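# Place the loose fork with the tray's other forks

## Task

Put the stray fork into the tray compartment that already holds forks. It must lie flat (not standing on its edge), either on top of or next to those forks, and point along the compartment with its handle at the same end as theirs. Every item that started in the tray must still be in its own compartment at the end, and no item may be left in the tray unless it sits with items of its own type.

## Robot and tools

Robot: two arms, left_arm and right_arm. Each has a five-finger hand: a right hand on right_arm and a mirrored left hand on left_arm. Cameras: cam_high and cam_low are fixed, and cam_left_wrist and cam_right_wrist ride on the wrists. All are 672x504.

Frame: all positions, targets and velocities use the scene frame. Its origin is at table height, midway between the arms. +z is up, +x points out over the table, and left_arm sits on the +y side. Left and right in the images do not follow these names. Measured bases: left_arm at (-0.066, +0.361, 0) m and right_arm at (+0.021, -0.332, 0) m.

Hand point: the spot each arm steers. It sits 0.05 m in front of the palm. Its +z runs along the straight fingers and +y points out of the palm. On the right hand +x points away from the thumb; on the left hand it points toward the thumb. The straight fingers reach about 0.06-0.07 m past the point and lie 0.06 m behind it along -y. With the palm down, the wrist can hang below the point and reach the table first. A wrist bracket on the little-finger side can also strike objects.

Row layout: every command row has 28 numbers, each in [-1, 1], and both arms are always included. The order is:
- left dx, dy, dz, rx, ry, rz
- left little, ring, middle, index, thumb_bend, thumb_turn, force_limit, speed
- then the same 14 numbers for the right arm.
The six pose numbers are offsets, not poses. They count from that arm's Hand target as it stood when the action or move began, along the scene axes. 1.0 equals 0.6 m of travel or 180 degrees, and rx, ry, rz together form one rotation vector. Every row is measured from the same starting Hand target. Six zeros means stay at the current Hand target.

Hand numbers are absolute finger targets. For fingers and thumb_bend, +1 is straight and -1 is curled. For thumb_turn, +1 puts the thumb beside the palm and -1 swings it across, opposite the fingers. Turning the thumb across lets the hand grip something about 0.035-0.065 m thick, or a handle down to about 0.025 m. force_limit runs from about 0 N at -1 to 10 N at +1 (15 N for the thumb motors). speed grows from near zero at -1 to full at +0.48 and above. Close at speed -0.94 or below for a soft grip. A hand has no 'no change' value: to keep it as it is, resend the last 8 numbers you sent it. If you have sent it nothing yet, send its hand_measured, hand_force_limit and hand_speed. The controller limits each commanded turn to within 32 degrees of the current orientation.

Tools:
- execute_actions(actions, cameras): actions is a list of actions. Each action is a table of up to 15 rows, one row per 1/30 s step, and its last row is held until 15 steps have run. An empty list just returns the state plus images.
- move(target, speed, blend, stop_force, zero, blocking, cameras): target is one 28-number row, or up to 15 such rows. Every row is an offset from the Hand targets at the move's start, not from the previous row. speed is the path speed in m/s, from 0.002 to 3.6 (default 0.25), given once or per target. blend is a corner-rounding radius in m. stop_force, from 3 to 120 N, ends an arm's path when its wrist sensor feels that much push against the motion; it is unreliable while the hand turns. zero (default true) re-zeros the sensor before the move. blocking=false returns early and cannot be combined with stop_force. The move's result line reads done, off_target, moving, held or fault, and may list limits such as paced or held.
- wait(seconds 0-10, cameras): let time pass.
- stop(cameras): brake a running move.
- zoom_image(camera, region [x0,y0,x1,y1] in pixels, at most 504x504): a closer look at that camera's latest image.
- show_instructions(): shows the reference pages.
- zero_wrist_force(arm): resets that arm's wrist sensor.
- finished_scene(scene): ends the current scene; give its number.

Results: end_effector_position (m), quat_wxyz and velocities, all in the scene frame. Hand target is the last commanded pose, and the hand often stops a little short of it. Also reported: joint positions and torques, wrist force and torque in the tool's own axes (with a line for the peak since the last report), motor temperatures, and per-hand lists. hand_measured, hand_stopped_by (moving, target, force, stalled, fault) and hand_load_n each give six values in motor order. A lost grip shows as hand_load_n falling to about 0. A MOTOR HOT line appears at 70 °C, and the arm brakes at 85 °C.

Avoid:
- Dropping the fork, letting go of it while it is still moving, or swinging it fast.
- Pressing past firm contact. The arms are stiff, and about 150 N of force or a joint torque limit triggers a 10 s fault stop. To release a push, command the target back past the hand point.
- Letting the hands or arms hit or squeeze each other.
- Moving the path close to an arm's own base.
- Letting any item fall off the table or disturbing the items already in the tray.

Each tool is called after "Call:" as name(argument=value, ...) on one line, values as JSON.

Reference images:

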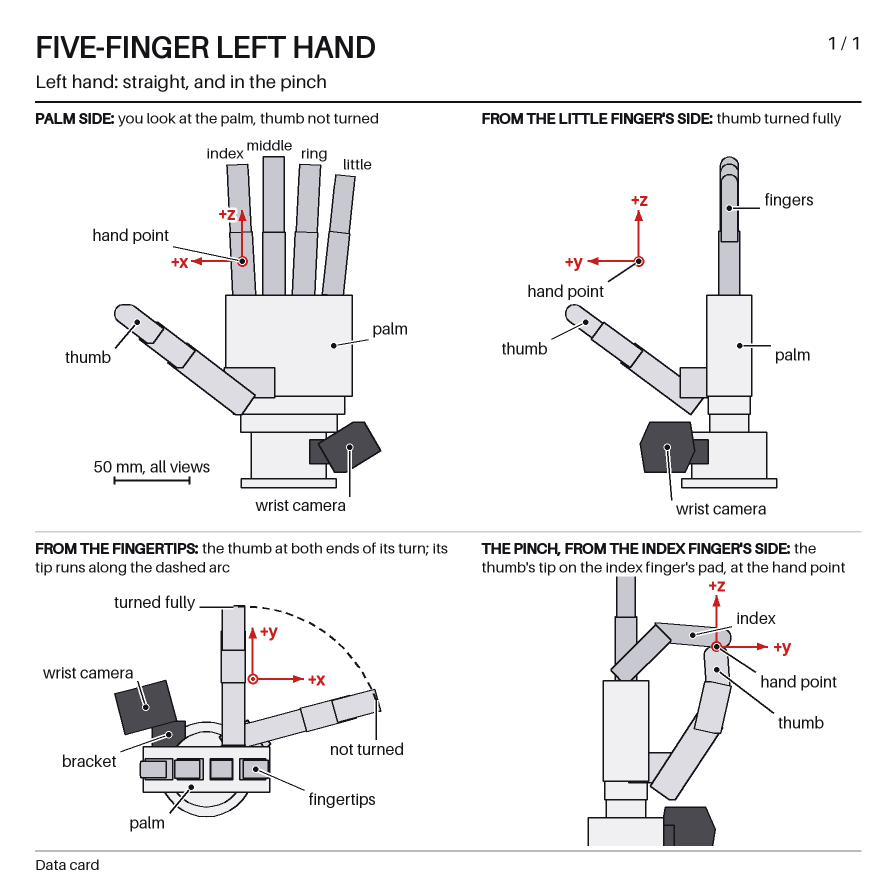

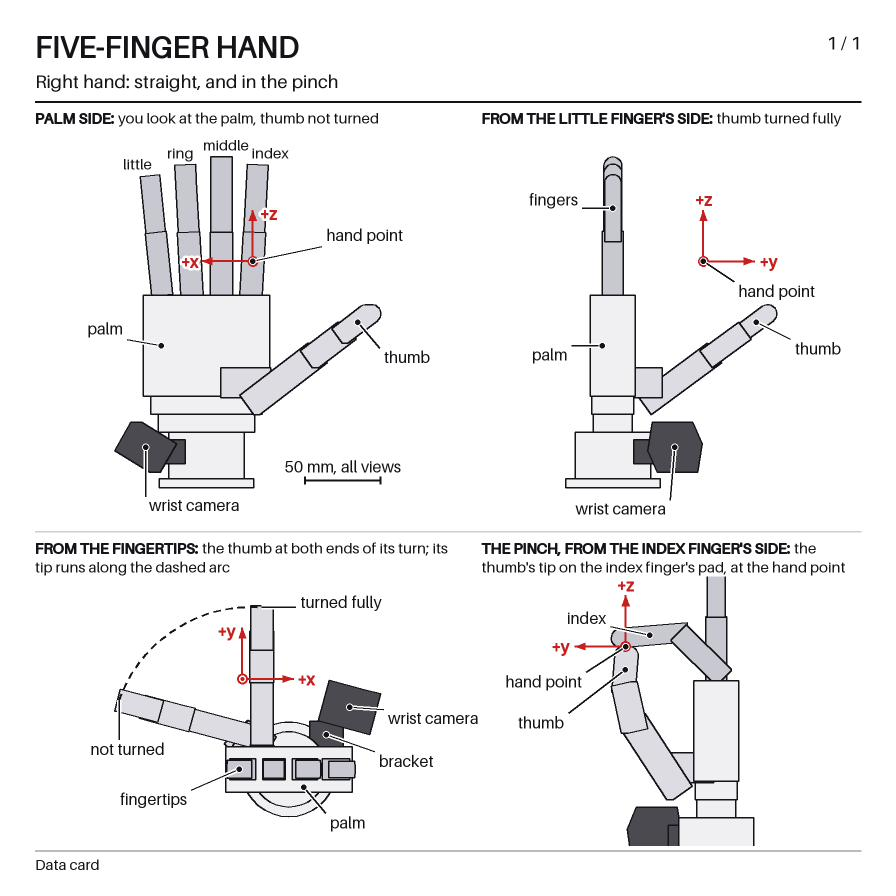

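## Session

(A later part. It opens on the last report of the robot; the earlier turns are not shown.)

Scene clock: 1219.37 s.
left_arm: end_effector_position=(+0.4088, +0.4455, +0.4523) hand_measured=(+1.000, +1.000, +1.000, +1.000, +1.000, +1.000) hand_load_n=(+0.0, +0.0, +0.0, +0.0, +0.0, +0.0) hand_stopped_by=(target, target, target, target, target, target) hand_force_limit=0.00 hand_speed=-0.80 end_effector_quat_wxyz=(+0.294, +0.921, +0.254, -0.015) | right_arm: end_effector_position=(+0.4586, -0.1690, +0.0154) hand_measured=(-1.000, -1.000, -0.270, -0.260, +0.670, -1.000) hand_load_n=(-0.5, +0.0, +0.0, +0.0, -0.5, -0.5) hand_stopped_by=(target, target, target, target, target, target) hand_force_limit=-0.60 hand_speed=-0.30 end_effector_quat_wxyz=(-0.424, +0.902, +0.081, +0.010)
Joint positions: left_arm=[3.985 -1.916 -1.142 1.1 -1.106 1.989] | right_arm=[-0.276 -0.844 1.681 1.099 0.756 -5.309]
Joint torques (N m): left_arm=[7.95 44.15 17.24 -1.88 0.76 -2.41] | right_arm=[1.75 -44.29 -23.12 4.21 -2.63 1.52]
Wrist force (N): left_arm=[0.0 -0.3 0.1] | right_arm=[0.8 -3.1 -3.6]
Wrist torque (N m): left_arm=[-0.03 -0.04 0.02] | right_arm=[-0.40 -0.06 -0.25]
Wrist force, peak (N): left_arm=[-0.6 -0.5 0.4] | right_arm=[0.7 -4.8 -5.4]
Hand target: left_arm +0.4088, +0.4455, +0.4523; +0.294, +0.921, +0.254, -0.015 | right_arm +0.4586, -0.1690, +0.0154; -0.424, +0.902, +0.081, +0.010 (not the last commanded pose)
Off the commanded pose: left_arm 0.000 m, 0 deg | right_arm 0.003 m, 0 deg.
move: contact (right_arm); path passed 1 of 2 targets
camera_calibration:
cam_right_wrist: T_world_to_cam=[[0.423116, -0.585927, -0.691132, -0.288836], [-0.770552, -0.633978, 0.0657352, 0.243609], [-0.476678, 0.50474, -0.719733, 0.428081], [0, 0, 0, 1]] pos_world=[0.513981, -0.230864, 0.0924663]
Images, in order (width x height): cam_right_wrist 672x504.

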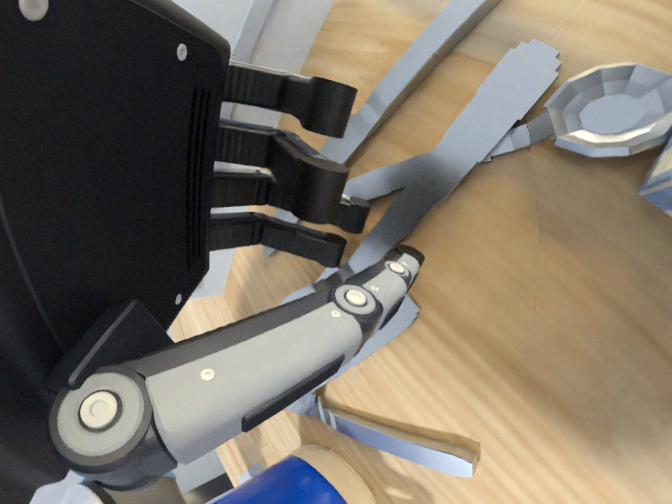

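Call:
move(target=[[0,0,0,0,0,0,1,1,1,1,1,1,0,-0.8,0,0,0.0008,0,0,0,-1,-1,-0.29,-0.28,0.6,-1,-0.6,-0.3]], speed=[0.01], cameras=[])

Call:
execute_actions(actions=[[[0,0,0,0,0,0,1,1,1,1,1,1,0,-0.8,0,0,-0.0015,0,0,0,-1,-1,-0.29,-0.28,0.48,-1,-0.6,-0.75]],[[0,0,0,0,0,0,1,1,1,1,1,1,0,-0.8,0,0,0,0,0,0,-1,-1,-0.29,-0.28,0.48,-1,-0.6,-0.75]]], cameras=["cam_right_wrist"])

Call:
zoom_image(camera="cam_right_wrist", region=[300, 130, 490, 320])

Scene clock: 1286.70 s.
left_arm: end_effector_position=(+0.4088, +0.4455, +0.4523) hand_measured=(+1.000, +1.000, +1.000, +1.000, +1.000, +1.000) hand_load_n=(+0.0, +0.0, +0.0, +0.0, +0.0, +0.0) hand_stopped_by=(target, target, target, target, target, target) hand_force_limit=0.00 hand_speed=-0.80 end_effector_quat_wxyz=(+0.294, +0.921, +0.254, -0.015) | right_arm: end_effector_position=(+0.4586, -0.1690, +0.0159) hand_measured=(-1.000, -1.000, -0.290, -0.280, +0.600, -1.000) hand_load_n=(+0.0, +0.0, +0.0, +0.0, +0.0, +0.0) hand_stopped_by=(target, target, target, target, target, target) hand_force_limit=-0.60 hand_speed=-0.30 end_effector_quat_wxyz=(-0.424, +0.902, +0.081, +0.010)
Joint positions: left_arm=[3.985 -1.916 -1.142 1.1 -1.106 1.989] | right_arm=[-0.276 -0.845 1.681 1.1 0.756 -5.309]
Joint torques (N m): left_arm=[8.32 45.13 17.25 -1.93 0.73 -2.52] | right_arm=[2.99 -45.51 -24.75 4.38 -2.64 1.58]
Wrist force (N): left_arm=[0.0 -0.3 0.1] | right_arm=[0.7 0.3 -1.1]
Wrist torque (N m): left_arm=[-0.03 -0.05 0.03] | right_arm=[-0.13 -0.05 -0.21]
Wrist force, peak (N): left_arm=[-0.7 -0.4 0.4] | right_arm=[0.2 -3.2 -4.1]
Hand target: left_arm +0.4088, +0.4455, +0.4523; +0.294, +0.921, +0.254, -0.015 | right_arm +0.4586, -0.1690, +0.0159; -0.424, +0.902, +0.081, +0.010
Off the commanded pose: left_arm 0.000 m, 0 deg | right_arm 0.000 m, 0 deg.
move: done
No camera images: "cameras" was empty.

Scene clock: 1287.90 s.
left_arm: end_effector_position=(+0.4088, +0.4455, +0.4523) hand_measured=(+1.000, +1.000, +1.000, +1.000, +1.000, +1.000) hand_load_n=(+0.0, +0.0, +0.0, +0.0, +0.0, +0.0) hand_stopped_by=(target, target, target, target, target, target) hand_force_limit=0.00 hand_speed=-0.80 end_effector_quat_wxyz=(+0.294, +0.921, +0.254, -0.015) | right_arm: end_effector_position=(+0.4586, -0.1690, +0.0150) hand_measured=(-1.000, -1.000, -0.290, -0.280, +0.544, -1.000) hand_load_n=(+0.0, +0.0, +0.5, +1.0, +3.5, +0.5) hand_stopped_by=(target, target, target, target, force, target) hand_force_limit=-0.60 hand_speed=-0.75 end_effector_quat_wxyz=(-0.424, +0.902, +0.081, +0.010)
Joint positions: left_arm=[3.985 -1.916 -1.142 1.1 -1.106 1.989] | right_arm=[-0.276 -0.843 1.681 1.098 0.756 -5.309]
Joint torques (N m): left_arm=[8.71 44.48 16.86 -2.14 0.62 -2.47] | right_arm=[3.1 -41.18 2.42 4.06 -2.64 1.57]
Wrist force (N): left_arm=[0.0 -0.1 0.1] | right_arm=[1.3 -1.4 -2.7]
Wrist torque (N m): left_arm=[-0.01 -0.04 0.01] | right_arm=[-0.21 -0.01 -0.19]
Wrist force, peak (N): left_arm=[-0.3 -0.6 -0.6] | right_arm=[1.3 -1.4 -2.7]
Hand target: left_arm +0.4088, +0.4455, +0.4523; +0.294, +0.921, +0.254, -0.015 | right_arm +0.4586, -0.1690, +0.0150; -0.424, +0.902, +0.081, +0.010
Off the commanded pose: left_arm 0.000 m, 0 deg | right_arm 0.000 m, 0 deg.
Step readings (end_effector_position of left_arm | right_arm):
0: (+0.4088, +0.4455, +0.4523) | (+0.4586, -0.1690, +0.0159)
1: (+0.4088, +0.4455, +0.4523) | (+0.4586, -0.1690, +0.0159)
2: (+0.4088, +0.4455, +0.4523) | (+0.4586, -0.1690, +0.0158)
4: (+0.4088, +0.4455, +0.4523) | (+0.4586, -0.1690, +0.0152)
8: (+0.4088, +0.4455, +0.4523) | (+0.4587, -0.1690, +0.0150)
15: (+0.4088, +0.4455, +0.4523) | (+0.4587, -0.1690, +0.0150)
16: (+0.4088, +0.4455, +0.4523) | (+0.4587, -0.1690, +0.0150)
17: (+0.4088, +0.4455, +0.4523) | (+0.4586, -0.1690, +0.0150)
19: (+0.4088, +0.4455, +0.4523) | (+0.4586, -0.1690, +0.0150)
23: (+0.4088, +0.4455, +0.4523) | (+0.4586, -0.1690, +0.0150)
30: (+0.4088, +0.4455, +0.4523) | (+0.4586, -0.1690, +0.0150)
camera_calibration:
cam_right_wrist: T_world_to_cam=[[0.423116, -0.585927, -0.691132, -0.289113], [-0.770552, -0.633978, 0.0657352, 0.243635], [-0.476678, 0.50474, -0.719733, 0.427793], [0, 0, 0, 1]] pos_world=[0.513981, -0.230864, 0.0920663]
Images, in order (width x height): cam_right_wrist 672x504.

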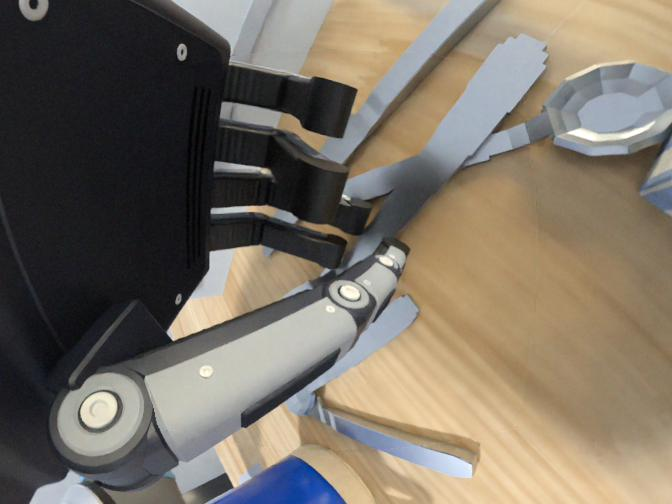

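Scaled by 2.653 from the camera's 672x504 image, which has a finer 960x720 frame.

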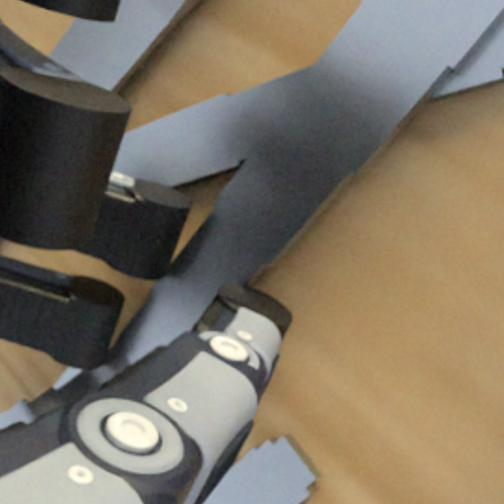

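Call:
execute_actions(actions=[[[0,0,0,0,0,0,1,1,1,1,1,1,0,-0.8,0,0,0,0,0,0,-1,-1,-0.29,-0.28,0.4,-1,-0.1,-0.8]],[[0,0,0,0,0,0,1,1,1,1,1,1,0,-0.8,0,0,0,0,0,0,-1,-1,-0.29,-0.28,0.4,-1,-0.1,-0.8]]], cameras=[])

Scene clock: 1296.03 s.
left_arm: end_effector_position=(+0.4088, +0.4455, +0.4523) hand_measured=(+1.000, +1.000, +1.000, +1.000, +1.000, +1.000) hand_load_n=(+0.0, +0.0, +0.0, +0.0, +0.0, +0.0) hand_stopped_by=(target, target, target, target, target, target) hand_force_limit=0.00 hand_speed=-0.80 end_effector_quat_wxyz=(+0.294, +0.921, +0.254, -0.015) | right_arm: end_effector_position=(+0.4586, -0.1690, +0.0150) hand_measured=(-1.000, -1.000, -0.290, -0.280, +0.512, -1.000) hand_load_n=(+0.0, +0.0, +2.0, +2.0, +6.5, +1.0) hand_stopped_by=(target, target, target, target, force, target) hand_force_limit=-0.10 hand_speed=-0.80 end_effector_quat_wxyz=(-0.424, +0.902, +0.081, +0.010)
Joint positions: left_arm=[3.985 -1.916 -1.142 1.1 -1.106 1.989] | right_arm=[-0.276 -0.843 1.681 1.098 0.756 -5.309]
Joint torques (N m): left_arm=[8.78 44.66 17.1 -1.87 0.71 -2.42] | right_arm=[3.38 -41.86 3.39 3.92 -2.69 1.42]
Wrist force (N): left_arm=[-0.3 0.1 0.0] | right_arm=[1.6 -3.6 -3.9]
Wrist torque (N m): left_arm=[0.03 -0.01 -0.01] | right_arm=[-0.33 0.05 -0.21]
Wrist force, peak (N): left_arm=[-0.8 -0.4 0.2] | right_arm=[1.9 -3.7 -4.2]
Hand target: left_arm +0.4088, +0.4455, +0.4523; +0.294, +0.921, +0.254, -0.015 | right_arm +0.4586, -0.1690, +0.0150; -0.424, +0.902, +0.081, +0.010
Off the commanded pose: left_arm 0.000 m, 0 deg | right_arm 0.000 m, 0 deg.
Step readings (end_effector_position of left_arm | right_arm):
0: (+0.4088, +0.4455, +0.4523) | (+0.4586, -0.1690, +0.0150)
1: (+0.4088, +0.4455, +0.4523) | (+0.4586, -0.1690, +0.0150)
2: (+0.4088, +0.4455, +0.4523) | (+0.4586, -0.1690, +0.0150)
4: (+0.4088, +0.4455, +0.4523) | (+0.4586, -0.1690, +0.0150)
8: (+0.4088, +0.4455, +0.4523) | (+0.4586, -0.1690, +0.0150)
15: (+0.4088, +0.4455, +0.4523) | (+0.4586, -0.1690, +0.0150)
16: (+0.4088, +0.4455, +0.4523) | (+0.4586, -0.1690, +0.0150)
17: (+0.4088, +0.4455, +0.4523) | (+0.4586, -0.1690, +0.0150)
19: (+0.4088, +0.4455, +0.4523) | (+0.4586, -0.1690, +0.0150)
23: (+0.4088, +0.4455, +0.4523) | (+0.4586, -0.1690, +0.0150)
30: (+0.4088, +0.4455, +0.4523) | (+0.4586, -0.1690, +0.0150)
No camera images: "cameras" was empty.

Call:
move(target=[[0,0,0,0,0,0,1,1,1,1,1,1,0,-0.8,0,0,0.04,0,0,0,-1,-1,-0.29,-0.28,0.4,-1,-0.1,-0.8]], speed=[0.03], cameras=["cam_right_wrist"])

Call:
zoom_image(camera="cam_right_wrist", region=[300, 40, 580, 320])

Scene clock: 1304.07 s.
left_arm: end_effector_position=(+0.4088, +0.4455, +0.4523) hand_measured=(+1.000, +1.000, +1.000, +1.000, +1.000, +1.000) hand_load_n=(+0.0, +0.0, +0.0, +0.0, +0.0, +0.0) hand_stopped_by=(target, target, target, target, target, target) hand_force_limit=0.00 hand_speed=-0.80 end_effector_quat_wxyz=(+0.294, +0.921, +0.254, -0.015) | right_arm: end_effector_position=(+0.4586, -0.1690, +0.0392) hand_measured=(-1.000, -1.000, -0.290, -0.280, +0.510, -1.000) hand_load_n=(+0.0, +0.0, +0.0, +0.0, +0.0, +0.0) hand_stopped_by=(target, target, target, target, force, target) hand_force_limit=-0.10 hand_speed=-0.80 end_effector_quat_wxyz=(-0.424, +0.902, +0.081, +0.010) end_effector_velocity=(+0.001, +0.000, -0.002) end_effector_angular_velocity=(+0.000, -0.002, +0.000)
Joint positions: left_arm=[3.985 -1.916 -1.142 1.1 -1.106 1.989] | right_arm=[-0.276 -0.884 1.675 1.145 0.756 -5.309]
Joint velocities: left_arm=[within noise] | right_arm=[0 0.003 0 -0.005 0 0]
Joint torques (N m): left_arm=[8.63 43.5 18.41 -1.77 0.57 -2.49] | right_arm=[4.56 -28.48 -19.32 0.45 -3.14 1.05]
Wrist force (N): left_arm=[-0.6 -0.2 0.1] | right_arm=[0.6 0.1 -1.0]
Wrist torque (N m): left_arm=[-0.01 0.06 -0.02] | right_arm=[-0.18 -0.04 -0.22]
Wrist force, peak (N): left_arm=[-0.8 -0.2 0.1] | right_arm=[1.6 -3.9 -4.3]
Hand target: left_arm +0.4088, +0.4455, +0.4523; +0.294, +0.921, +0.254, -0.015 | right_arm +0.4586, -0.1690, +0.0390; -0.424, +0.902, +0.081, +0.010
Off the commanded pose: left_arm 0.000 m, 0 deg | right_arm 0.000 m, 0 deg.
move: done
camera_calibration:
cam_right_wrist: T_world_to_cam=[[0.423063, -0.58597, -0.691127, -0.272413], [-0.770582, -0.633937, 0.0657827, 0.24214], [-0.476678, 0.50474, -0.719733, 0.445258], [0, 0, 0, 1]] pos_world=[0.514081, -0.230864, 0.116266]
Images, in order (width x height): cam_right_wrist 672x504.

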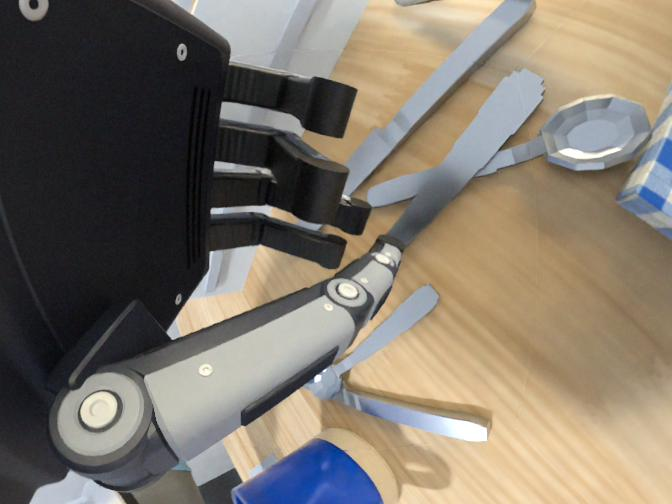

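Scaled by 1.800 from the camera's 672x504 image, which has a finer 960x720 frame.

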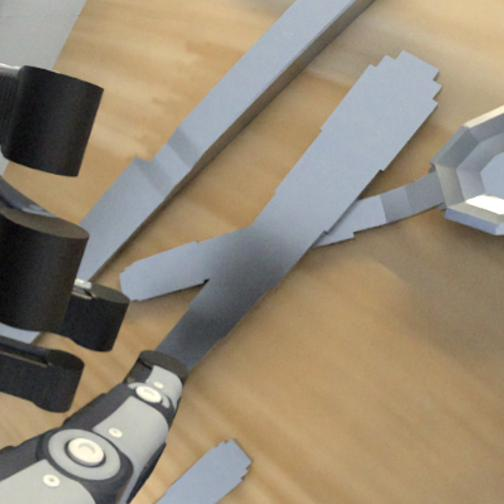

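Call:
move(target=[[0,0,0,0,0,0,1,1,1,1,1,1,0,-0.8,-0.012,0,0,0,0,0,-1,-1,-0.3,-0.25,0.62,-1,-0.6,0],[0,0,0,0,0,0,1,1,1,1,1,1,0,-0.8,-0.012,0,-0.032,0,0,0,-1,-1,-0.3,-0.25,0.62,-1,-0.6,0]], speed=[0.03,0.015], stop_force=3, cameras=["cam_right_wrist"])

Call:
zoom_image(camera="cam_right_wrist", region=[300, 130, 490, 320])

Scene clock: 1435.73 s.
left_arm: end_effector_position=(+0.4088, +0.4455, +0.4523) hand_measured=(+1.000, +1.000, +1.000, +1.000, +1.000, +1.000) hand_load_n=(+0.0, +0.0, +0.0, +0.0, +0.0, +0.0) hand_stopped_by=(target, target, target, target, target, target) hand_force_limit=0.00 hand_speed=-0.80 end_effector_quat_wxyz=(+0.294, +0.921, +0.254, -0.015) | right_arm: end_effector_position=(+0.4514, -0.1690, +0.0198) hand_measured=(-1.000, -1.000, -0.300, -0.250, +0.620, -1.000) hand_load_n=(+0.0, +0.0, +0.0, +0.0, +0.0, +0.0) hand_stopped_by=(target, target, target, target, target, target) hand_force_limit=-0.60 hand_speed=0.00 end_effector_quat_wxyz=(-0.424, +0.902, +0.081, +0.010)
Joint positions: left_arm=[3.985 -1.916 -1.142 1.1 -1.106 1.989] | right_arm=[-0.28 -0.863 1.705 1.098 0.758 -5.315]
Joint torques (N m): left_arm=[7.73 43.89 17.44 -1.89 0.53 -2.46] | right_arm=[12.67 -45.45 -5.01 4.46 -3.24 1.37]
Wrist force (N): left_arm=[0.1 0.0 0.3] | right_arm=[1.4 -2.0 -1.3]
Wrist torque (N m): left_arm=[0.02 -0.04 0.02] | right_arm=[-0.24 -0.04 -0.09]
Wrist force, peak (N): left_arm=[-0.5 -0.6 0.6] | right_arm=[1.6 -2.0 -1.5]
Hand target: left_arm +0.4088, +0.4455, +0.4523; +0.294, +0.921, +0.254, -0.015 | right_arm +0.4514, -0.1690, +0.0198; -0.424, +0.902, +0.081, +0.010
Off the commanded pose: left_arm 0.000 m, 0 deg | right_arm 0.000 m, 0 deg.
move: done
camera_calibration:
cam_right_wrist: T_world_to_cam=[[0.423063, -0.58597, -0.691127, -0.282732], [-0.770582, -0.633937, 0.0657827, 0.237791], [-0.476678, 0.50474, -0.719733, 0.427816], [0, 0, 0, 1]] pos_world=[0.506781, -0.230864, 0.0968664]
Images, in order (width x height): cam_right_wrist 672x504.

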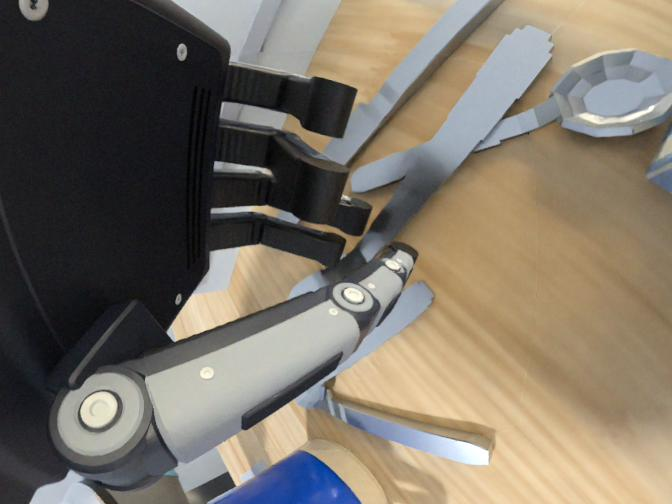

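Scaled by 2.653 from the camera's 672x504 image, which has a finer 960x720 frame.

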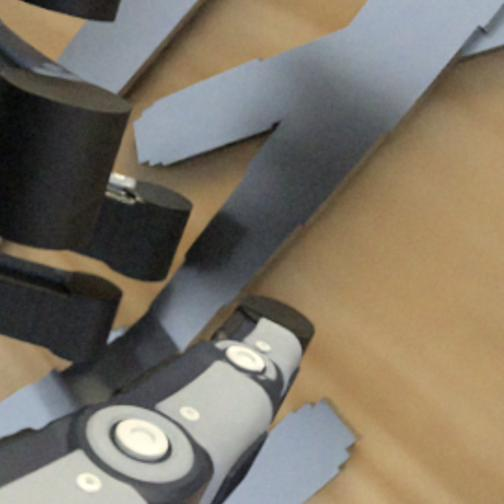

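Call:
move(target=[[0,0,0,0,0,0,1,1,1,1,1,1,0,-0.8,0,0,0.002,0,0,0,-1,-1,-0.3,-0.25,0.62,-1,-0.6,0],[0,0,0,0,0,0,1,1,1,1,1,1,0,-0.8,-0.001,0.005,0,0,0,0,-1,-1,-0.3,-0.25,0.62,-1,-0.6,0],[0,0,0,0,0,0,1,1,1,1,1,1,0,-0.8,-0.001,0.005,-0.0072,0,0,0,-1,-1,-0.3,-0.25,0.62,-1,-0.6,0]], speed=[0.02,0.01,0.01], cameras=["cam_right_wrist"])

Call:
zoom_image(camera="cam_right_wrist", region=[300, 130, 490, 320])

Scene clock: 1453.13 s.
left_arm: end_effector_position=(+0.4088, +0.4455, +0.4523) hand_measured=(+1.000, +1.000, +1.000, +1.000, +1.000, +1.000) hand_load_n=(+0.0, +0.0, +0.0, +0.0, +0.0, +0.0) hand_stopped_by=(target, target, target, target, target, target) hand_force_limit=0.00 hand_speed=-0.80 end_effector_quat_wxyz=(+0.294, +0.921, +0.254, -0.015) | right_arm: end_effector_position=(+0.4508, -0.1659, +0.0154) hand_measured=(-1.000, -1.000, -0.300, -0.250, +0.620, -1.000) hand_load_n=(+0.5, +0.0, +0.0, +0.0, +0.5, +0.0) hand_stopped_by=(target, target, target, target, target, target) hand_force_limit=-0.60 hand_speed=0.00 end_effector_quat_wxyz=(-0.424, +0.902, +0.081, +0.010)
Joint positions: left_arm=[3.985 -1.916 -1.142 1.1 -1.106 1.989] | right_arm=[-0.274 -0.856 1.707 1.084 0.755 -5.306]
Joint torques (N m): left_arm=[7.78 43.65 17.43 -2.04 0.49 -2.48] | right_arm=[-14.83 -40.25 1.42 2.44 0.15 -1.36]
Wrist force (N): left_arm=[-0.2 0.0 0.0] | right_arm=[0.4 0.0 -0.7]
Wrist torque (N m): left_arm=[0.01 0.00 0.00] | right_arm=[-0.19 -0.02 -0.23]
Wrist force, peak (N): left_arm=[-0.6 -0.6 0.5] | right_arm=[1.8 -2.0 -1.3]
Hand target: left_arm +0.4088, +0.4455, +0.4523; +0.294, +0.921, +0.254, -0.015 | right_arm +0.4508, -0.1660, +0.0155; -0.424, +0.902, +0.081, +0.010
Off the commanded pose: left_arm 0.000 m, 0 deg | right_arm 0.000 m, 0 deg.
move: done
camera_calibration:
cam_right_wrist: T_world_to_cam=[[0.423088, -0.585897, -0.691174, -0.283754], [-0.770582, -0.633946, 0.0656895, 0.239527], [-0.476654, 0.504814, -0.719697, 0.42285], [0, 0, 0, 1]] pos_world=[0.506181, -0.227864, 0.0924663]
Images, in order (width x height): cam_right_wrist 672x504.

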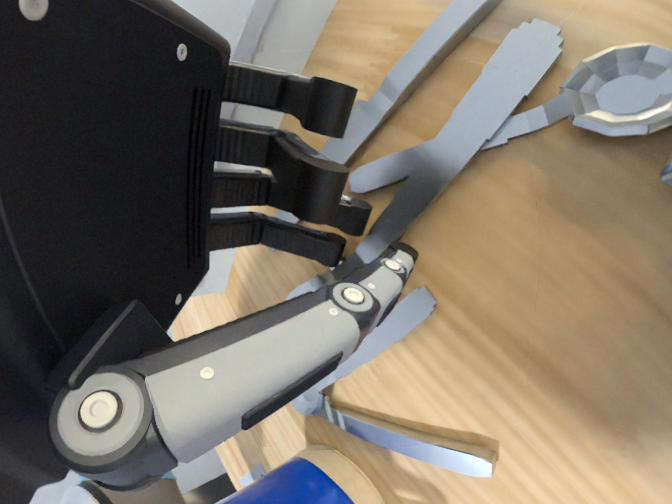

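Scaled by 2.653 from the camera's 672x504 image, which has a finer 960x720 frame.

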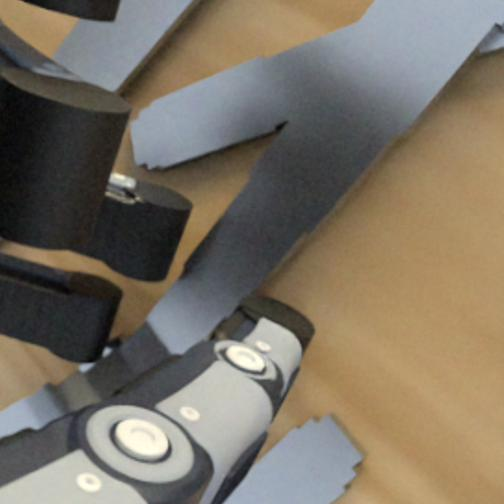

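Call:
move(target=[[0,0,0,0,0,0,1,1,1,1,1,1,0,-0.8,0,0,-0.001,0,0,0,-1,-1,-0.31,-0.25,0.57,-1,-0.6,-0.3],[0,0,0,0,0,0,1,1,1,1,1,1,0,-0.8,0,0,-0.002,0,0,0,-1,-1,-0.31,-0.25,0.57,-1,-0.6,-0.3]], speed=0.005, cameras=[])

Call:
execute_actions(actions=[[[0,0,0,0,0,0,1,1,1,1,1,1,0,-0.8,0,0,0,0,0,0,-1,-1,-0.31,-0.25,0.4,-1,-0.5,-0.75]],[[0,0,0,0,0,0,1,1,1,1,1,1,0,-0.8,0,0,0,0,0,0,-1,-1,-0.31,-0.25,0.4,-1,-0.5,-0.75]]], cameras=["cam_right_wrist"])

Call:
zoom_image(camera="cam_right_wrist", region=[300, 130, 490, 320])

Scene clock: 1465.17 s.
left_arm: end_effector_position=(+0.4088, +0.4455, +0.4523) hand_measured=(+1.000, +1.000, +1.000, +1.000, +1.000, +1.000) hand_load_n=(+0.0, +0.0, +0.0, +0.0, +0.0, +0.0) hand_stopped_by=(target, target, target, target, target, target) hand_force_limit=0.00 hand_speed=-0.80 end_effector_quat_wxyz=(+0.294, +0.921, +0.254, -0.015) | right_arm: end_effector_position=(+0.4508, -0.1660, +0.0143) hand_measured=(-1.000, -1.000, -0.310, -0.250, +0.570, -1.000) hand_load_n=(+0.0, +0.0, +0.0, -0.5, +1.0, +0.0) hand_stopped_by=(target, target, target, target, target, target) hand_force_limit=-0.60 hand_speed=-0.30 end_effector_quat_wxyz=(-0.424, +0.902, +0.081, +0.010)
Joint positions: left_arm=[3.985 -1.916 -1.142 1.1 -1.106 1.989] | right_arm=[-0.274 -0.855 1.707 1.082 0.756 -5.306]
Joint torques (N m): left_arm=[7.93 44.05 17.66 -1.77 0.34 -2.5] | right_arm=[-13.39 -28.34 3.32 0.1 0.72 0.07]
Wrist force (N): left_arm=[-0.4 0.0 0.3] | right_arm=[0.8 -4.2 -5.2]
Wrist torque (N m): left_arm=[0.00 0.02 -0.01] | right_arm=[-0.42 0.04 -0.25]
Wrist force, peak (N): left_arm=[-0.7 -0.3 0.4] | right_arm=[0.8 -4.2 -5.2]
Hand target: left_arm +0.4088, +0.4455, +0.4523; +0.294, +0.921, +0.254, -0.015 | right_arm +0.4508, -0.1660, +0.0143; -0.424, +0.902, +0.081, +0.010
Off the commanded pose: left_arm 0.000 m, 0 deg | right_arm 0.000 m, 0 deg.
move: done
No camera images: "cameras" was empty.

Scene clock: 1466.37 s.
left_arm: end_effector_position=(+0.4088, +0.4455, +0.4523) hand_measured=(+1.000, +1.000, +1.000, +1.000, +1.000, +1.000) hand_load_n=(+0.0, +0.0, +0.0, +0.0, +0.0, +0.0) hand_stopped_by=(target, target, target, target, target, target) hand_force_limit=0.00 hand_speed=-0.80 end_effector_quat_wxyz=(+0.294, +0.921, +0.254, -0.015) | right_arm: end_effector_position=(+0.4508, -0.1660, +0.0143) hand_measured=(-1.000, -1.000, -0.310, -0.250, +0.550, -1.000) hand_load_n=(+0.0, +0.0, +1.0, +0.5, +3.5, +0.0) hand_stopped_by=(target, target, target, target, force, target) hand_force_limit=-0.50 hand_speed=-0.75 end_effector_quat_wxyz=(-0.424, +0.902, +0.081, +0.010)
Joint positions: left_arm=[3.985 -1.916 -1.142 1.1 -1.106 1.989] | right_arm=[-0.274 -0.855 1.707 1.082 0.756 -5.306]
Joint torques (N m): left_arm=[8.1 43.79 17.93 -2.02 0.69 -2.64] | right_arm=[-11.5 -31.48 2.4 1.96 0.53 0.51]
Wrist force (N): left_arm=[0.0 -0.1 0.3] | right_arm=[1.2 -2.6 -3.4]
Wrist torque (N m): left_arm=[-0.01 -0.03 0.02] | right_arm=[-0.26 0.02 -0.22]
Wrist force, peak (N): left_arm=[-0.4 -0.4 0.4] | right_arm=[1.0 -4.0 -5.1]
Hand target: left_arm +0.4088, +0.4455, +0.4523; +0.294, +0.921, +0.254, -0.015 | right_arm +0.4508, -0.1660, +0.0143; -0.424, +0.902, +0.081, +0.010
Off the commanded pose: left_arm 0.000 m, 0 deg | right_arm 0.000 m, 0 deg.
Step readings (end_effector_position of left_arm | right_arm):
0: (+0.4088, +0.4455, +0.4523) | (+0.4508, -0.1660, +0.0143)
1: (+0.4088, +0.4455, +0.4523) | (+0.4508, -0.1660, +0.0143)
2: (+0.4088, +0.4455, +0.4523) | (+0.4508, -0.1660, +0.0143)
4: (+0.4088, +0.4455, +0.4523) | (+0.4508, -0.1660, +0.0143)
8: (+0.4088, +0.4455, +0.4523) | (+0.4508, -0.1660, +0.0143)
15: (+0.4088, +0.4455, +0.4523) | (+0.4508, -0.1660, +0.0143)
16: (+0.4088, +0.4455, +0.4523) | (+0.4508, -0.1660, +0.0143)
17: (+0.4088, +0.4455, +0.4523) | (+0.4508, -0.1660, +0.0143)
19: (+0.4088, +0.4455, +0.4523) | (+0.4508, -0.1660, +0.0143)
23: (+0.4088, +0.4455, +0.4523) | (+0.4508, -0.1660, +0.0143)
30: (+0.4088, +0.4455, +0.4523) | (+0.4508, -0.1660, +0.0143)
camera_calibration:
cam_right_wrist: T_world_to_cam=[[0.423116, -0.585927, -0.691132, -0.284539], [-0.770552, -0.633978, 0.0657352, 0.239573], [-0.476678, 0.50474, -0.719733, 0.422057], [0, 0, 0, 1]] pos_world=[0.506181, -0.227864, 0.0913663]
Images, in order (width x height): cam_right_wrist 672x504.

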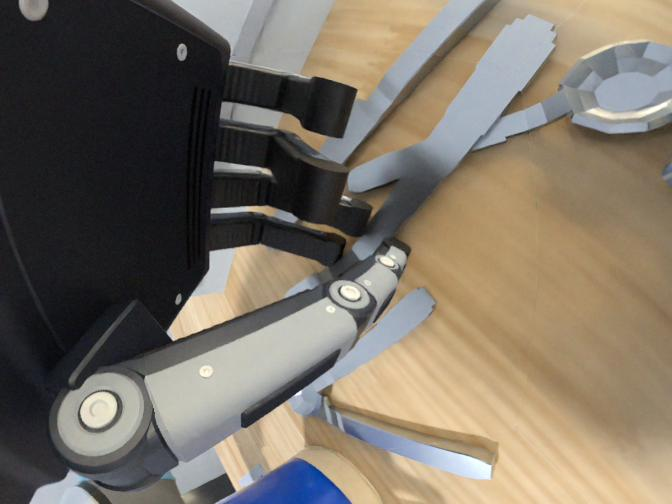

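Scaled by 2.653 from the camera's 672x504 image, which has a finer 960x720 frame.

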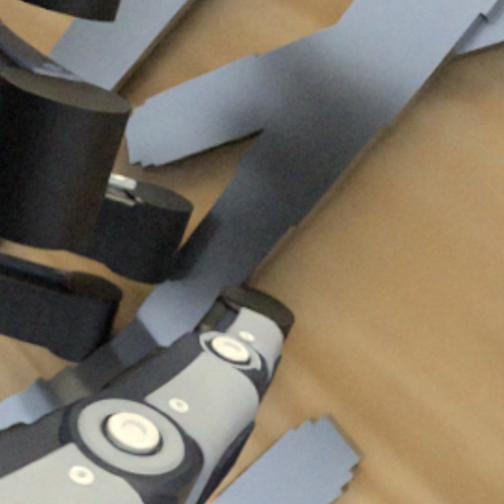

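Call:
execute_actions(actions=[[[0,0,0,0,0,0,1,1,1,1,1,1,0,-0.8,0,0,0,0,0,0,-1,-1,-0.31,-0.25,0.38,-1,0.1,-0.8]],[[0,0,0,0,0,0,1,1,1,1,1,1,0,-0.8,0,0,0.001,0,0,0,-1,-1,-0.31,-0.25,0.38,-1,0.1,-0.8]],[[0,0,0,0,0,0,1,1,1,1,1,1,0,-0.8,0,0,0.002,0,0,0,-1,-1,-0.31,-0.25,0.38,-1,0.1,-0.8]]], cameras=["cam_right_wrist"])

Call:
zoom_image(camera="cam_right_wrist", region=[300, 130, 490, 320])

Scene clock: 1481.10 s.
left_arm: end_effector_position=(+0.4088, +0.4455, +0.4523) hand_measured=(+1.000, +1.000, +1.000, +1.000, +1.000, +1.000) hand_load_n=(+0.0, +0.0, +0.0, +0.0, +0.0, +0.0) hand_stopped_by=(target, target, target, target, target, target) hand_force_limit=0.00 hand_speed=-0.80 end_effector_quat_wxyz=(+0.294, +0.921, +0.254, -0.015) | right_arm: end_effector_position=(+0.4508, -0.1660, +0.0161) hand_measured=(-1.000, -1.000, -0.310, -0.250, +0.518, -1.000) hand_load_n=(+0.0, +0.0, +0.5, +0.5, +1.5, +0.5) hand_stopped_by=(target, target, target, target, force, target) hand_force_limit=0.10 hand_speed=-0.80 end_effector_quat_wxyz=(-0.424, +0.902, +0.081, +0.010)
Joint positions: left_arm=[3.985 -1.916 -1.142 1.1 -1.106 1.989] | right_arm=[-0.274 -0.858 1.707 1.085 0.756 -5.306]
Joint torques (N m): left_arm=[8.11 43.62 17.98 -1.94 0.3 -2.41] | right_arm=[-5.81 -28.25 -24.53 0.49 0.44 0.92]
Wrist force (N): left_arm=[-0.3 0.2 0.0] | right_arm=[0.2 -0.4 -1.7]
Wrist torque (N m): left_arm=[0.05 -0.01 -0.01] | right_arm=[-0.19 0.00 -0.21]
Wrist force, peak (N): left_arm=[-0.6 -0.5 0.3] | right_arm=[1.3 -3.7 -4.7]
Hand target: left_arm +0.4088, +0.4455, +0.4523; +0.294, +0.921, +0.254, -0.015 | right_arm +0.4508, -0.1660, +0.0161; -0.424, +0.902, +0.081, +0.010
Off the commanded pose: left_arm 0.000 m, 0 deg | right_arm 0.000 m, 0 deg.
Step readings (end_effector_position of left_arm | right_arm):
0: (+0.4088, +0.4455, +0.4523) | (+0.4508, -0.1660, +0.0143)
1: (+0.4088, +0.4455, +0.4523) | (+0.4508, -0.1660, +0.0143)
2: (+0.4088, +0.4455, +0.4523) | (+0.4508, -0.1660, +0.0143)
4: (+0.4088, +0.4455, +0.4523) | (+0.4508, -0.1660, +0.0143)
8: (+0.4088, +0.4455, +0.4523) | (+0.4508, -0.1660, +0.0143)
15: (+0.4088, +0.4455, +0.4523) | (+0.4508, -0.1660, +0.0143)
16: (+0.4088, +0.4455, +0.4523) | (+0.4508, -0.1660, +0.0143)
17: (+0.4088, +0.4455, +0.4523) | (+0.4508, -0.1660, +0.0144)
19: (+0.4088, +0.4455, +0.4523) | (+0.4507, -0.1660, +0.0148)
23: (+0.4088, +0.4455, +0.4523) | (+0.4507, -0.1660, +0.0149)
30: (+0.4088, +0.4455, +0.4523) | (+0.4507, -0.1660, +0.0149)
31: (+0.4088, +0.4455, +0.4523) | (+0.4507, -0.1660, +0.0149)
32: (+0.4088, +0.4455, +0.4523) | (+0.4507, -0.1660, +0.0152)
34: (+0.4088, +0.4455, +0.4523) | (+0.4507, -0.1660, +0.0159)
38: (+0.4088, +0.4455, +0.4523) | (+0.4507, -0.1660, +0.0162)
45: (+0.4088, +0.4455, +0.4523) | (+0.4508, -0.1660, +0.0161)
camera_calibration:
cam_right_wrist: T_world_to_cam=[[0.423116, -0.585927, -0.691132, -0.283295], [-0.770552, -0.633978, 0.0657352, 0.239454], [-0.476678, 0.50474, -0.719733, 0.423352], [0, 0, 0, 1]] pos_world=[0.506181, -0.227864, 0.0931663]
Images, in order (width x height): cam_right_wrist 672x504.

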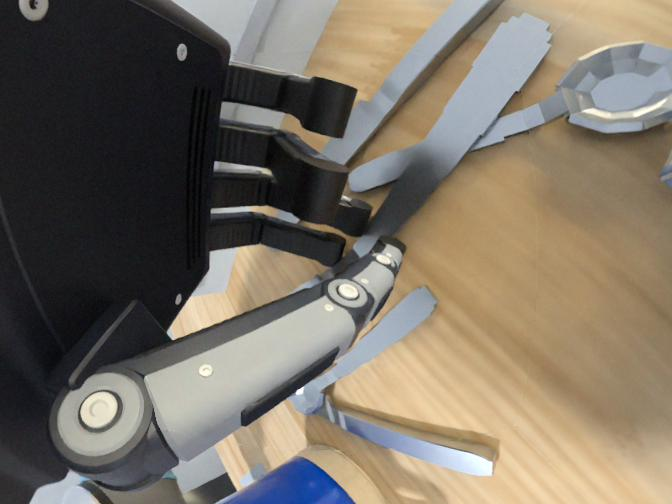

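Scaled by 2.653 from the camera's 672x504 image, which has a finer 960x720 frame.

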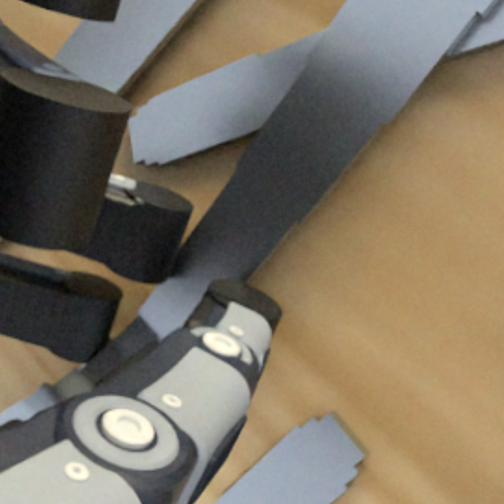

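Call:
move(target=[[0,0,0,0,0,0,1,1,1,1,1,1,0,-0.8,0,0,0.002,0,0,0,-1,-1,-0.29,-0.24,0.72,-1,-0.6,0],[0,0,0,0,0,0,1,1,1,1,1,1,0,-0.8,0,0,0.09,0,0,0,-1,-1,-0.26,-0.22,0.84,-1,-0.6,0],[0,0,0,0,0,0,1,1,1,1,1,1,0,-0.8,-0.069,0.002,0.055,0,0,0,-1,-1,-0.22,-0.18,0.84,-1,-0.6,0]], speed=0.05, cameras=["cam_right_wrist"])

Call:
zoom_image(camera="cam_right_wrist", region=[300, 130, 490, 320])

Scene clock: 1549.17 s.
left_arm: end_effector_position=(+0.4088, +0.4455, +0.4523) hand_measured=(+1.000, +1.000, +1.000, +1.000, +1.000, +1.000) hand_load_n=(+0.0, +0.0, +0.0, +0.0, +0.0, +0.0) hand_stopped_by=(target, target, target, target, target, target) hand_force_limit=0.00 hand_speed=-0.80 end_effector_quat_wxyz=(+0.294, +0.921, +0.254, -0.015) | right_arm: end_effector_position=(+0.4094, -0.1648, +0.0491) hand_measured=(-1.000, -1.000, -0.220, -0.180, +0.840, -1.000) hand_load_n=(+0.0, +0.5, +0.0, +0.0, +0.0, +0.0) hand_stopped_by=(target, target, target, target, target, target) hand_force_limit=-0.60 hand_speed=0.00 end_effector_quat_wxyz=(-0.424, +0.902, +0.081, +0.010)
Joint positions: left_arm=[3.985 -1.916 -1.142 1.1 -1.106 1.989] | right_arm=[-0.298 -0.983 1.838 1.102 0.764 -5.338]
Joint torques (N m): left_arm=[8.45 44.14 18.08 -1.99 0.28 -2.62] | right_arm=[13.18 -24.67 -23.84 4.39 -3.37 1.55]
Wrist force (N): left_arm=[-0.3 -0.2 0.1] | right_arm=[0.5 0.3 -0.8]
Wrist torque (N m): left_arm=[-0.02 0.01 0.00] | right_arm=[-0.14 -0.01 -0.09]
Wrist force, peak (N): left_arm=[-0.7 -0.2 0.4] | right_arm=[0.1 -0.6 -2.2]
Hand target: left_arm +0.4088, +0.4455, +0.4523; +0.294, +0.921, +0.254, -0.015 | right_arm +0.4094, -0.1648, +0.0491; -0.424, +0.902, +0.081, +0.010
Off the commanded pose: left_arm 0.000 m, 0 deg | right_arm 0.000 m, 0 deg.
move: done
camera_calibration:
cam_right_wrist: T_world_to_cam=[[0.423063, -0.58597, -0.691127, -0.242253], [-0.770582, -0.633937, 0.0657827, 0.206162], [-0.476678, 0.50474, -0.719733, 0.426763], [0, 0, 0, 1]] pos_world=[0.464781, -0.226664, 0.126166]
Images, in order (width x height): cam_right_wrist 672x504.

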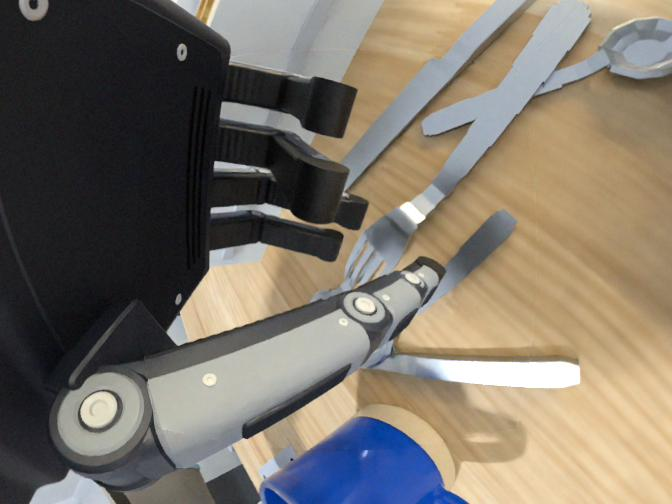

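Scaled by 2.653 from the camera's 672x504 image, which has a finer 960x720 frame.

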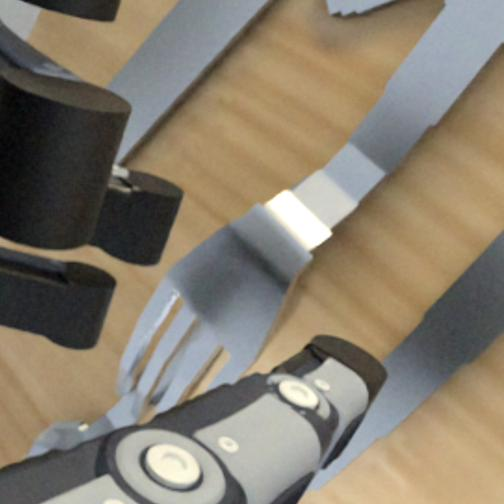

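Call:
execute_actions(actions=[])

Scene clock: 1592.10 s.
left_arm: end_effector_position=(+0.4088, +0.4455, +0.4523) hand_measured=(+1.000, +1.000, +1.000, +1.000, +1.000, +1.000) hand_load_n=(+0.0, +0.0, +0.0, +0.0, +0.0, +0.0) hand_stopped_by=(target, target, target, target, target, target) hand_force_limit=0.00 hand_speed=-0.80 end_effector_quat_wxyz=(+0.294, +0.921, +0.254, -0.015) | right_arm: end_effector_position=(+0.4094, -0.1648, +0.0491) hand_measured=(-1.000, -1.000, -0.220, -0.180, +0.840, -1.000) hand_load_n=(+0.0, +0.0, +0.0, +0.0, +0.0, +0.0) hand_stopped_by=(target, target, target, target, target, target) hand_force_limit=-0.60 hand_speed=0.00 end_effector_quat_wxyz=(-0.424, +0.902, +0.081, +0.010)
Joint positions: left_arm=[3.985 -1.916 -1.142 1.1 -1.106 1.989] | right_arm=[-0.298 -0.983 1.838 1.102 0.764 -5.338]
Joint velocities: within noise
Joint torques (N m): left_arm=[7.1 42.66 18.35 -1.86 0.38 -2.58] | right_arm=[12.35 -22.97 -23.59 3.87 -3.49 1.51]
Motor temperatures (°C): left_arm=[25 23 23 31 30 32] | right_arm=[25 23 27 32 30 32]
Wrist force (N): left_arm=[-0.1 -0.4 -0.1] | right_arm=[0.6 0.2 -0.8]
Wrist torque (N m): left_arm=[-0.03 -0.03 0.01] | right_arm=[-0.16 -0.02 -0.08]
Wrist force, peak (N): left_arm=[-0.5 -0.6 -0.1] | right_arm=[0.7 0.1 -1.2]
Hand target: left_arm +0.4088, +0.4455, +0.4523; +0.294, +0.921, +0.254, -0.015 | right_arm +0.4094, -0.1648, +0.0491; -0.424, +0.902, +0.081, +0.010
Off the commanded pose: left_arm 0.000 m, 0 deg | right_arm 0.000 m, 0 deg.
camera_calibration:
cam_left_wrist: T_world_to_cam=[[-0.20956, 0.787193, -0.580011, -0.000547333], [0.78606, 0.488423, 0.378883, -0.707675], [0.581544, -0.376525, -0.721135, 0.367128], [0, 0, 0, 1]] pos_world=[0.342659, 0.484308, 0.532557]
cam_right_wrist: T_world_to_cam=[[0.423116, -0.585927, -0.691132, -0.242267], [-0.770552, -0.633978, 0.0657352, 0.206145], [-0.476678, 0.50474, -0.719733, 0.426763], [0, 0, 0, 1]] pos_world=[0.464781, -0.226664, 0.126166]

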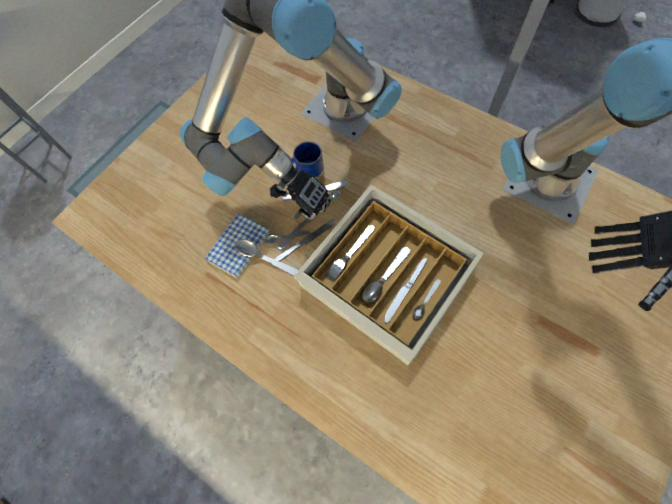

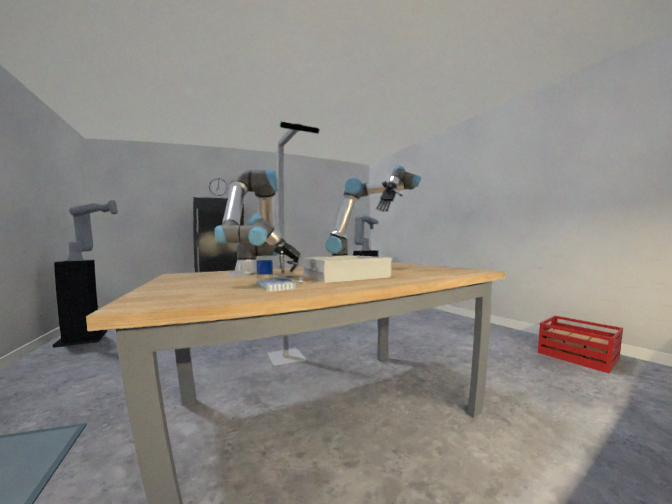

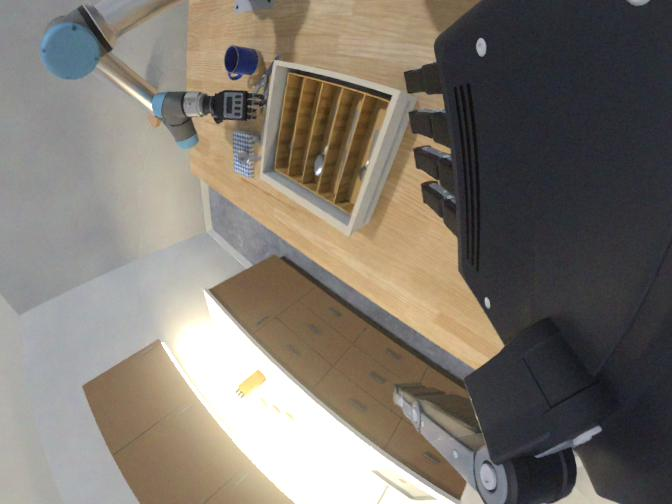

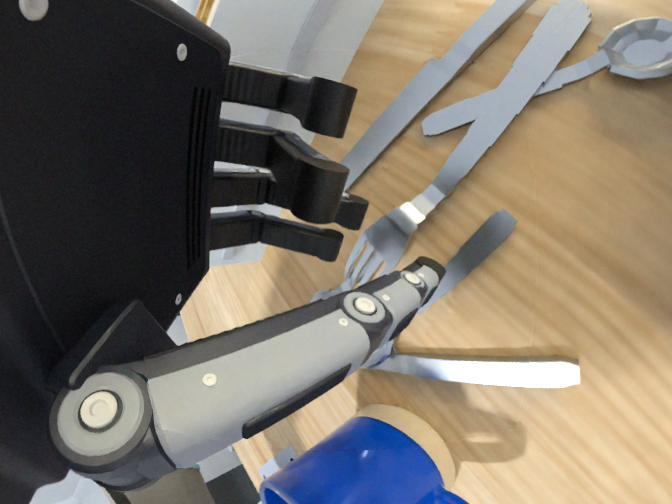

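Call:
zoom_image(camera="cam_right_wrist", region=[300, 0, 672, 330])

Call:
zoom_image(camera="cam_right_wrist", region=[300, 150, 480, 330])

Scaled by 1.355 from the camera's 672x504 image, which has a finer 960x720 frame.

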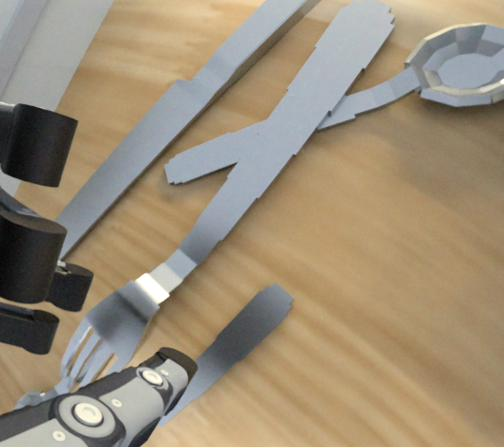

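Scaled by 2.800 from the camera's 672x504 image, which has a finer 960x720 frame.

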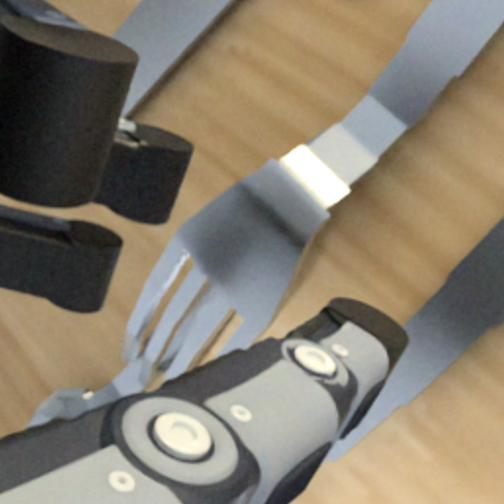

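Call:
move(target=[0,0,0,0,0,0,1,1,1,1,1,1,0,-0.8,0.003,-0.003,-0.0417,0,0,0,-1,-1,-0.2,-0.16,0.84,-1,-0.6,0], speed=0.03, stop_force=3, cameras=["cam_right_wrist"])

Call:
zoom_image(camera="cam_right_wrist", region=[300, 120, 480, 300])

Scene clock: 1640.83 s.
left_arm: end_effector_position=(+0.4088, +0.4455, +0.4523) hand_measured=(+1.000, +1.000, +1.000, +1.000, +1.000, +1.000) hand_load_n=(+0.0, +0.0, +0.0, +0.0, +0.0, +0.0) hand_stopped_by=(target, target, target, target, target, target) hand_force_limit=0.00 hand_speed=-0.80 end_effector_quat_wxyz=(+0.294, +0.921, +0.254, -0.015) | right_arm: end_effector_position=(+0.4104, -0.1659, +0.0338) hand_measured=(-1.000, -1.000, -0.200, -0.160, +0.840, -1.000) hand_load_n=(+0.5, +0.0, -0.5, +0.0, +0.0, +0.0) hand_stopped_by=(target, target, target, target, target, target) hand_force_limit=-0.60 hand_speed=0.00 end_effector_quat_wxyz=(-0.424, +0.902, +0.081, +0.010)
Joint positions: left_arm=[3.985 -1.916 -1.142 1.1 -1.106 1.989] | right_arm=[-0.299 -0.953 1.84 1.072 0.765 -5.34]
Joint torques (N m): left_arm=[8.09 43.48 18.43 -1.84 0.28 -2.57] | right_arm=[10.52 -26.04 -20.81 0.69 -0.51 1.57]
Wrist force (N): left_arm=[-0.4 -0.3 -0.3] | right_arm=[1.0 -2.1 -1.8]
Wrist torque (N m): left_arm=[-0.01 0.01 0.00] | right_arm=[-0.21 -0.02 -0.09]
Wrist force, peak (N): left_arm=[-0.6 -0.5 -0.2] | right_arm=[1.1 -11.3 -4.8]
Hand target: left_arm +0.4088, +0.4455, +0.4523; +0.294, +0.921, +0.254, -0.015 | right_arm +0.4105, -0.1659, +0.0338; -0.424, +0.902, +0.081, +0.010 (not the last commanded pose)
Off the commanded pose: left_arm 0.000 m, 0 deg | right_arm 0.010 m, 0 deg.
move: contact (right_arm)
camera_calibration:
cam_right_wrist: T_world_to_cam=[[0.422982, -0.585884, -0.69125, -0.253925], [-0.770572, -0.633948, 0.065797, 0.207247], [-0.476766, 0.504827, -0.719614, 0.416929], [0, 0, 0, 1]] pos_world=[0.465881, -0.227864, 0.110867]
Images, in order (width x height): cam_right_wrist 672x504.

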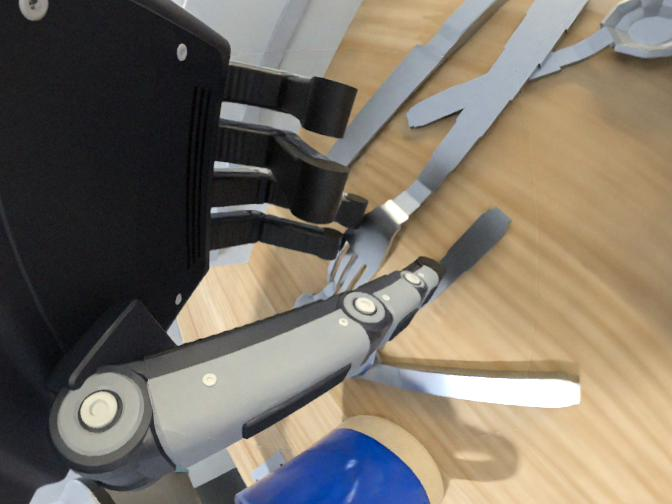

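Scaled by 2.800 from the camera's 672x504 image, which has a finer 960x720 frame.

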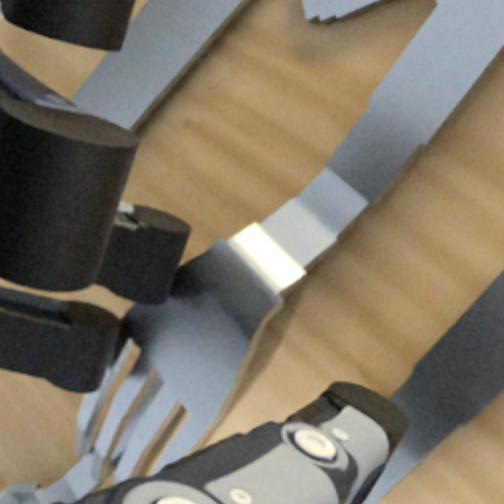

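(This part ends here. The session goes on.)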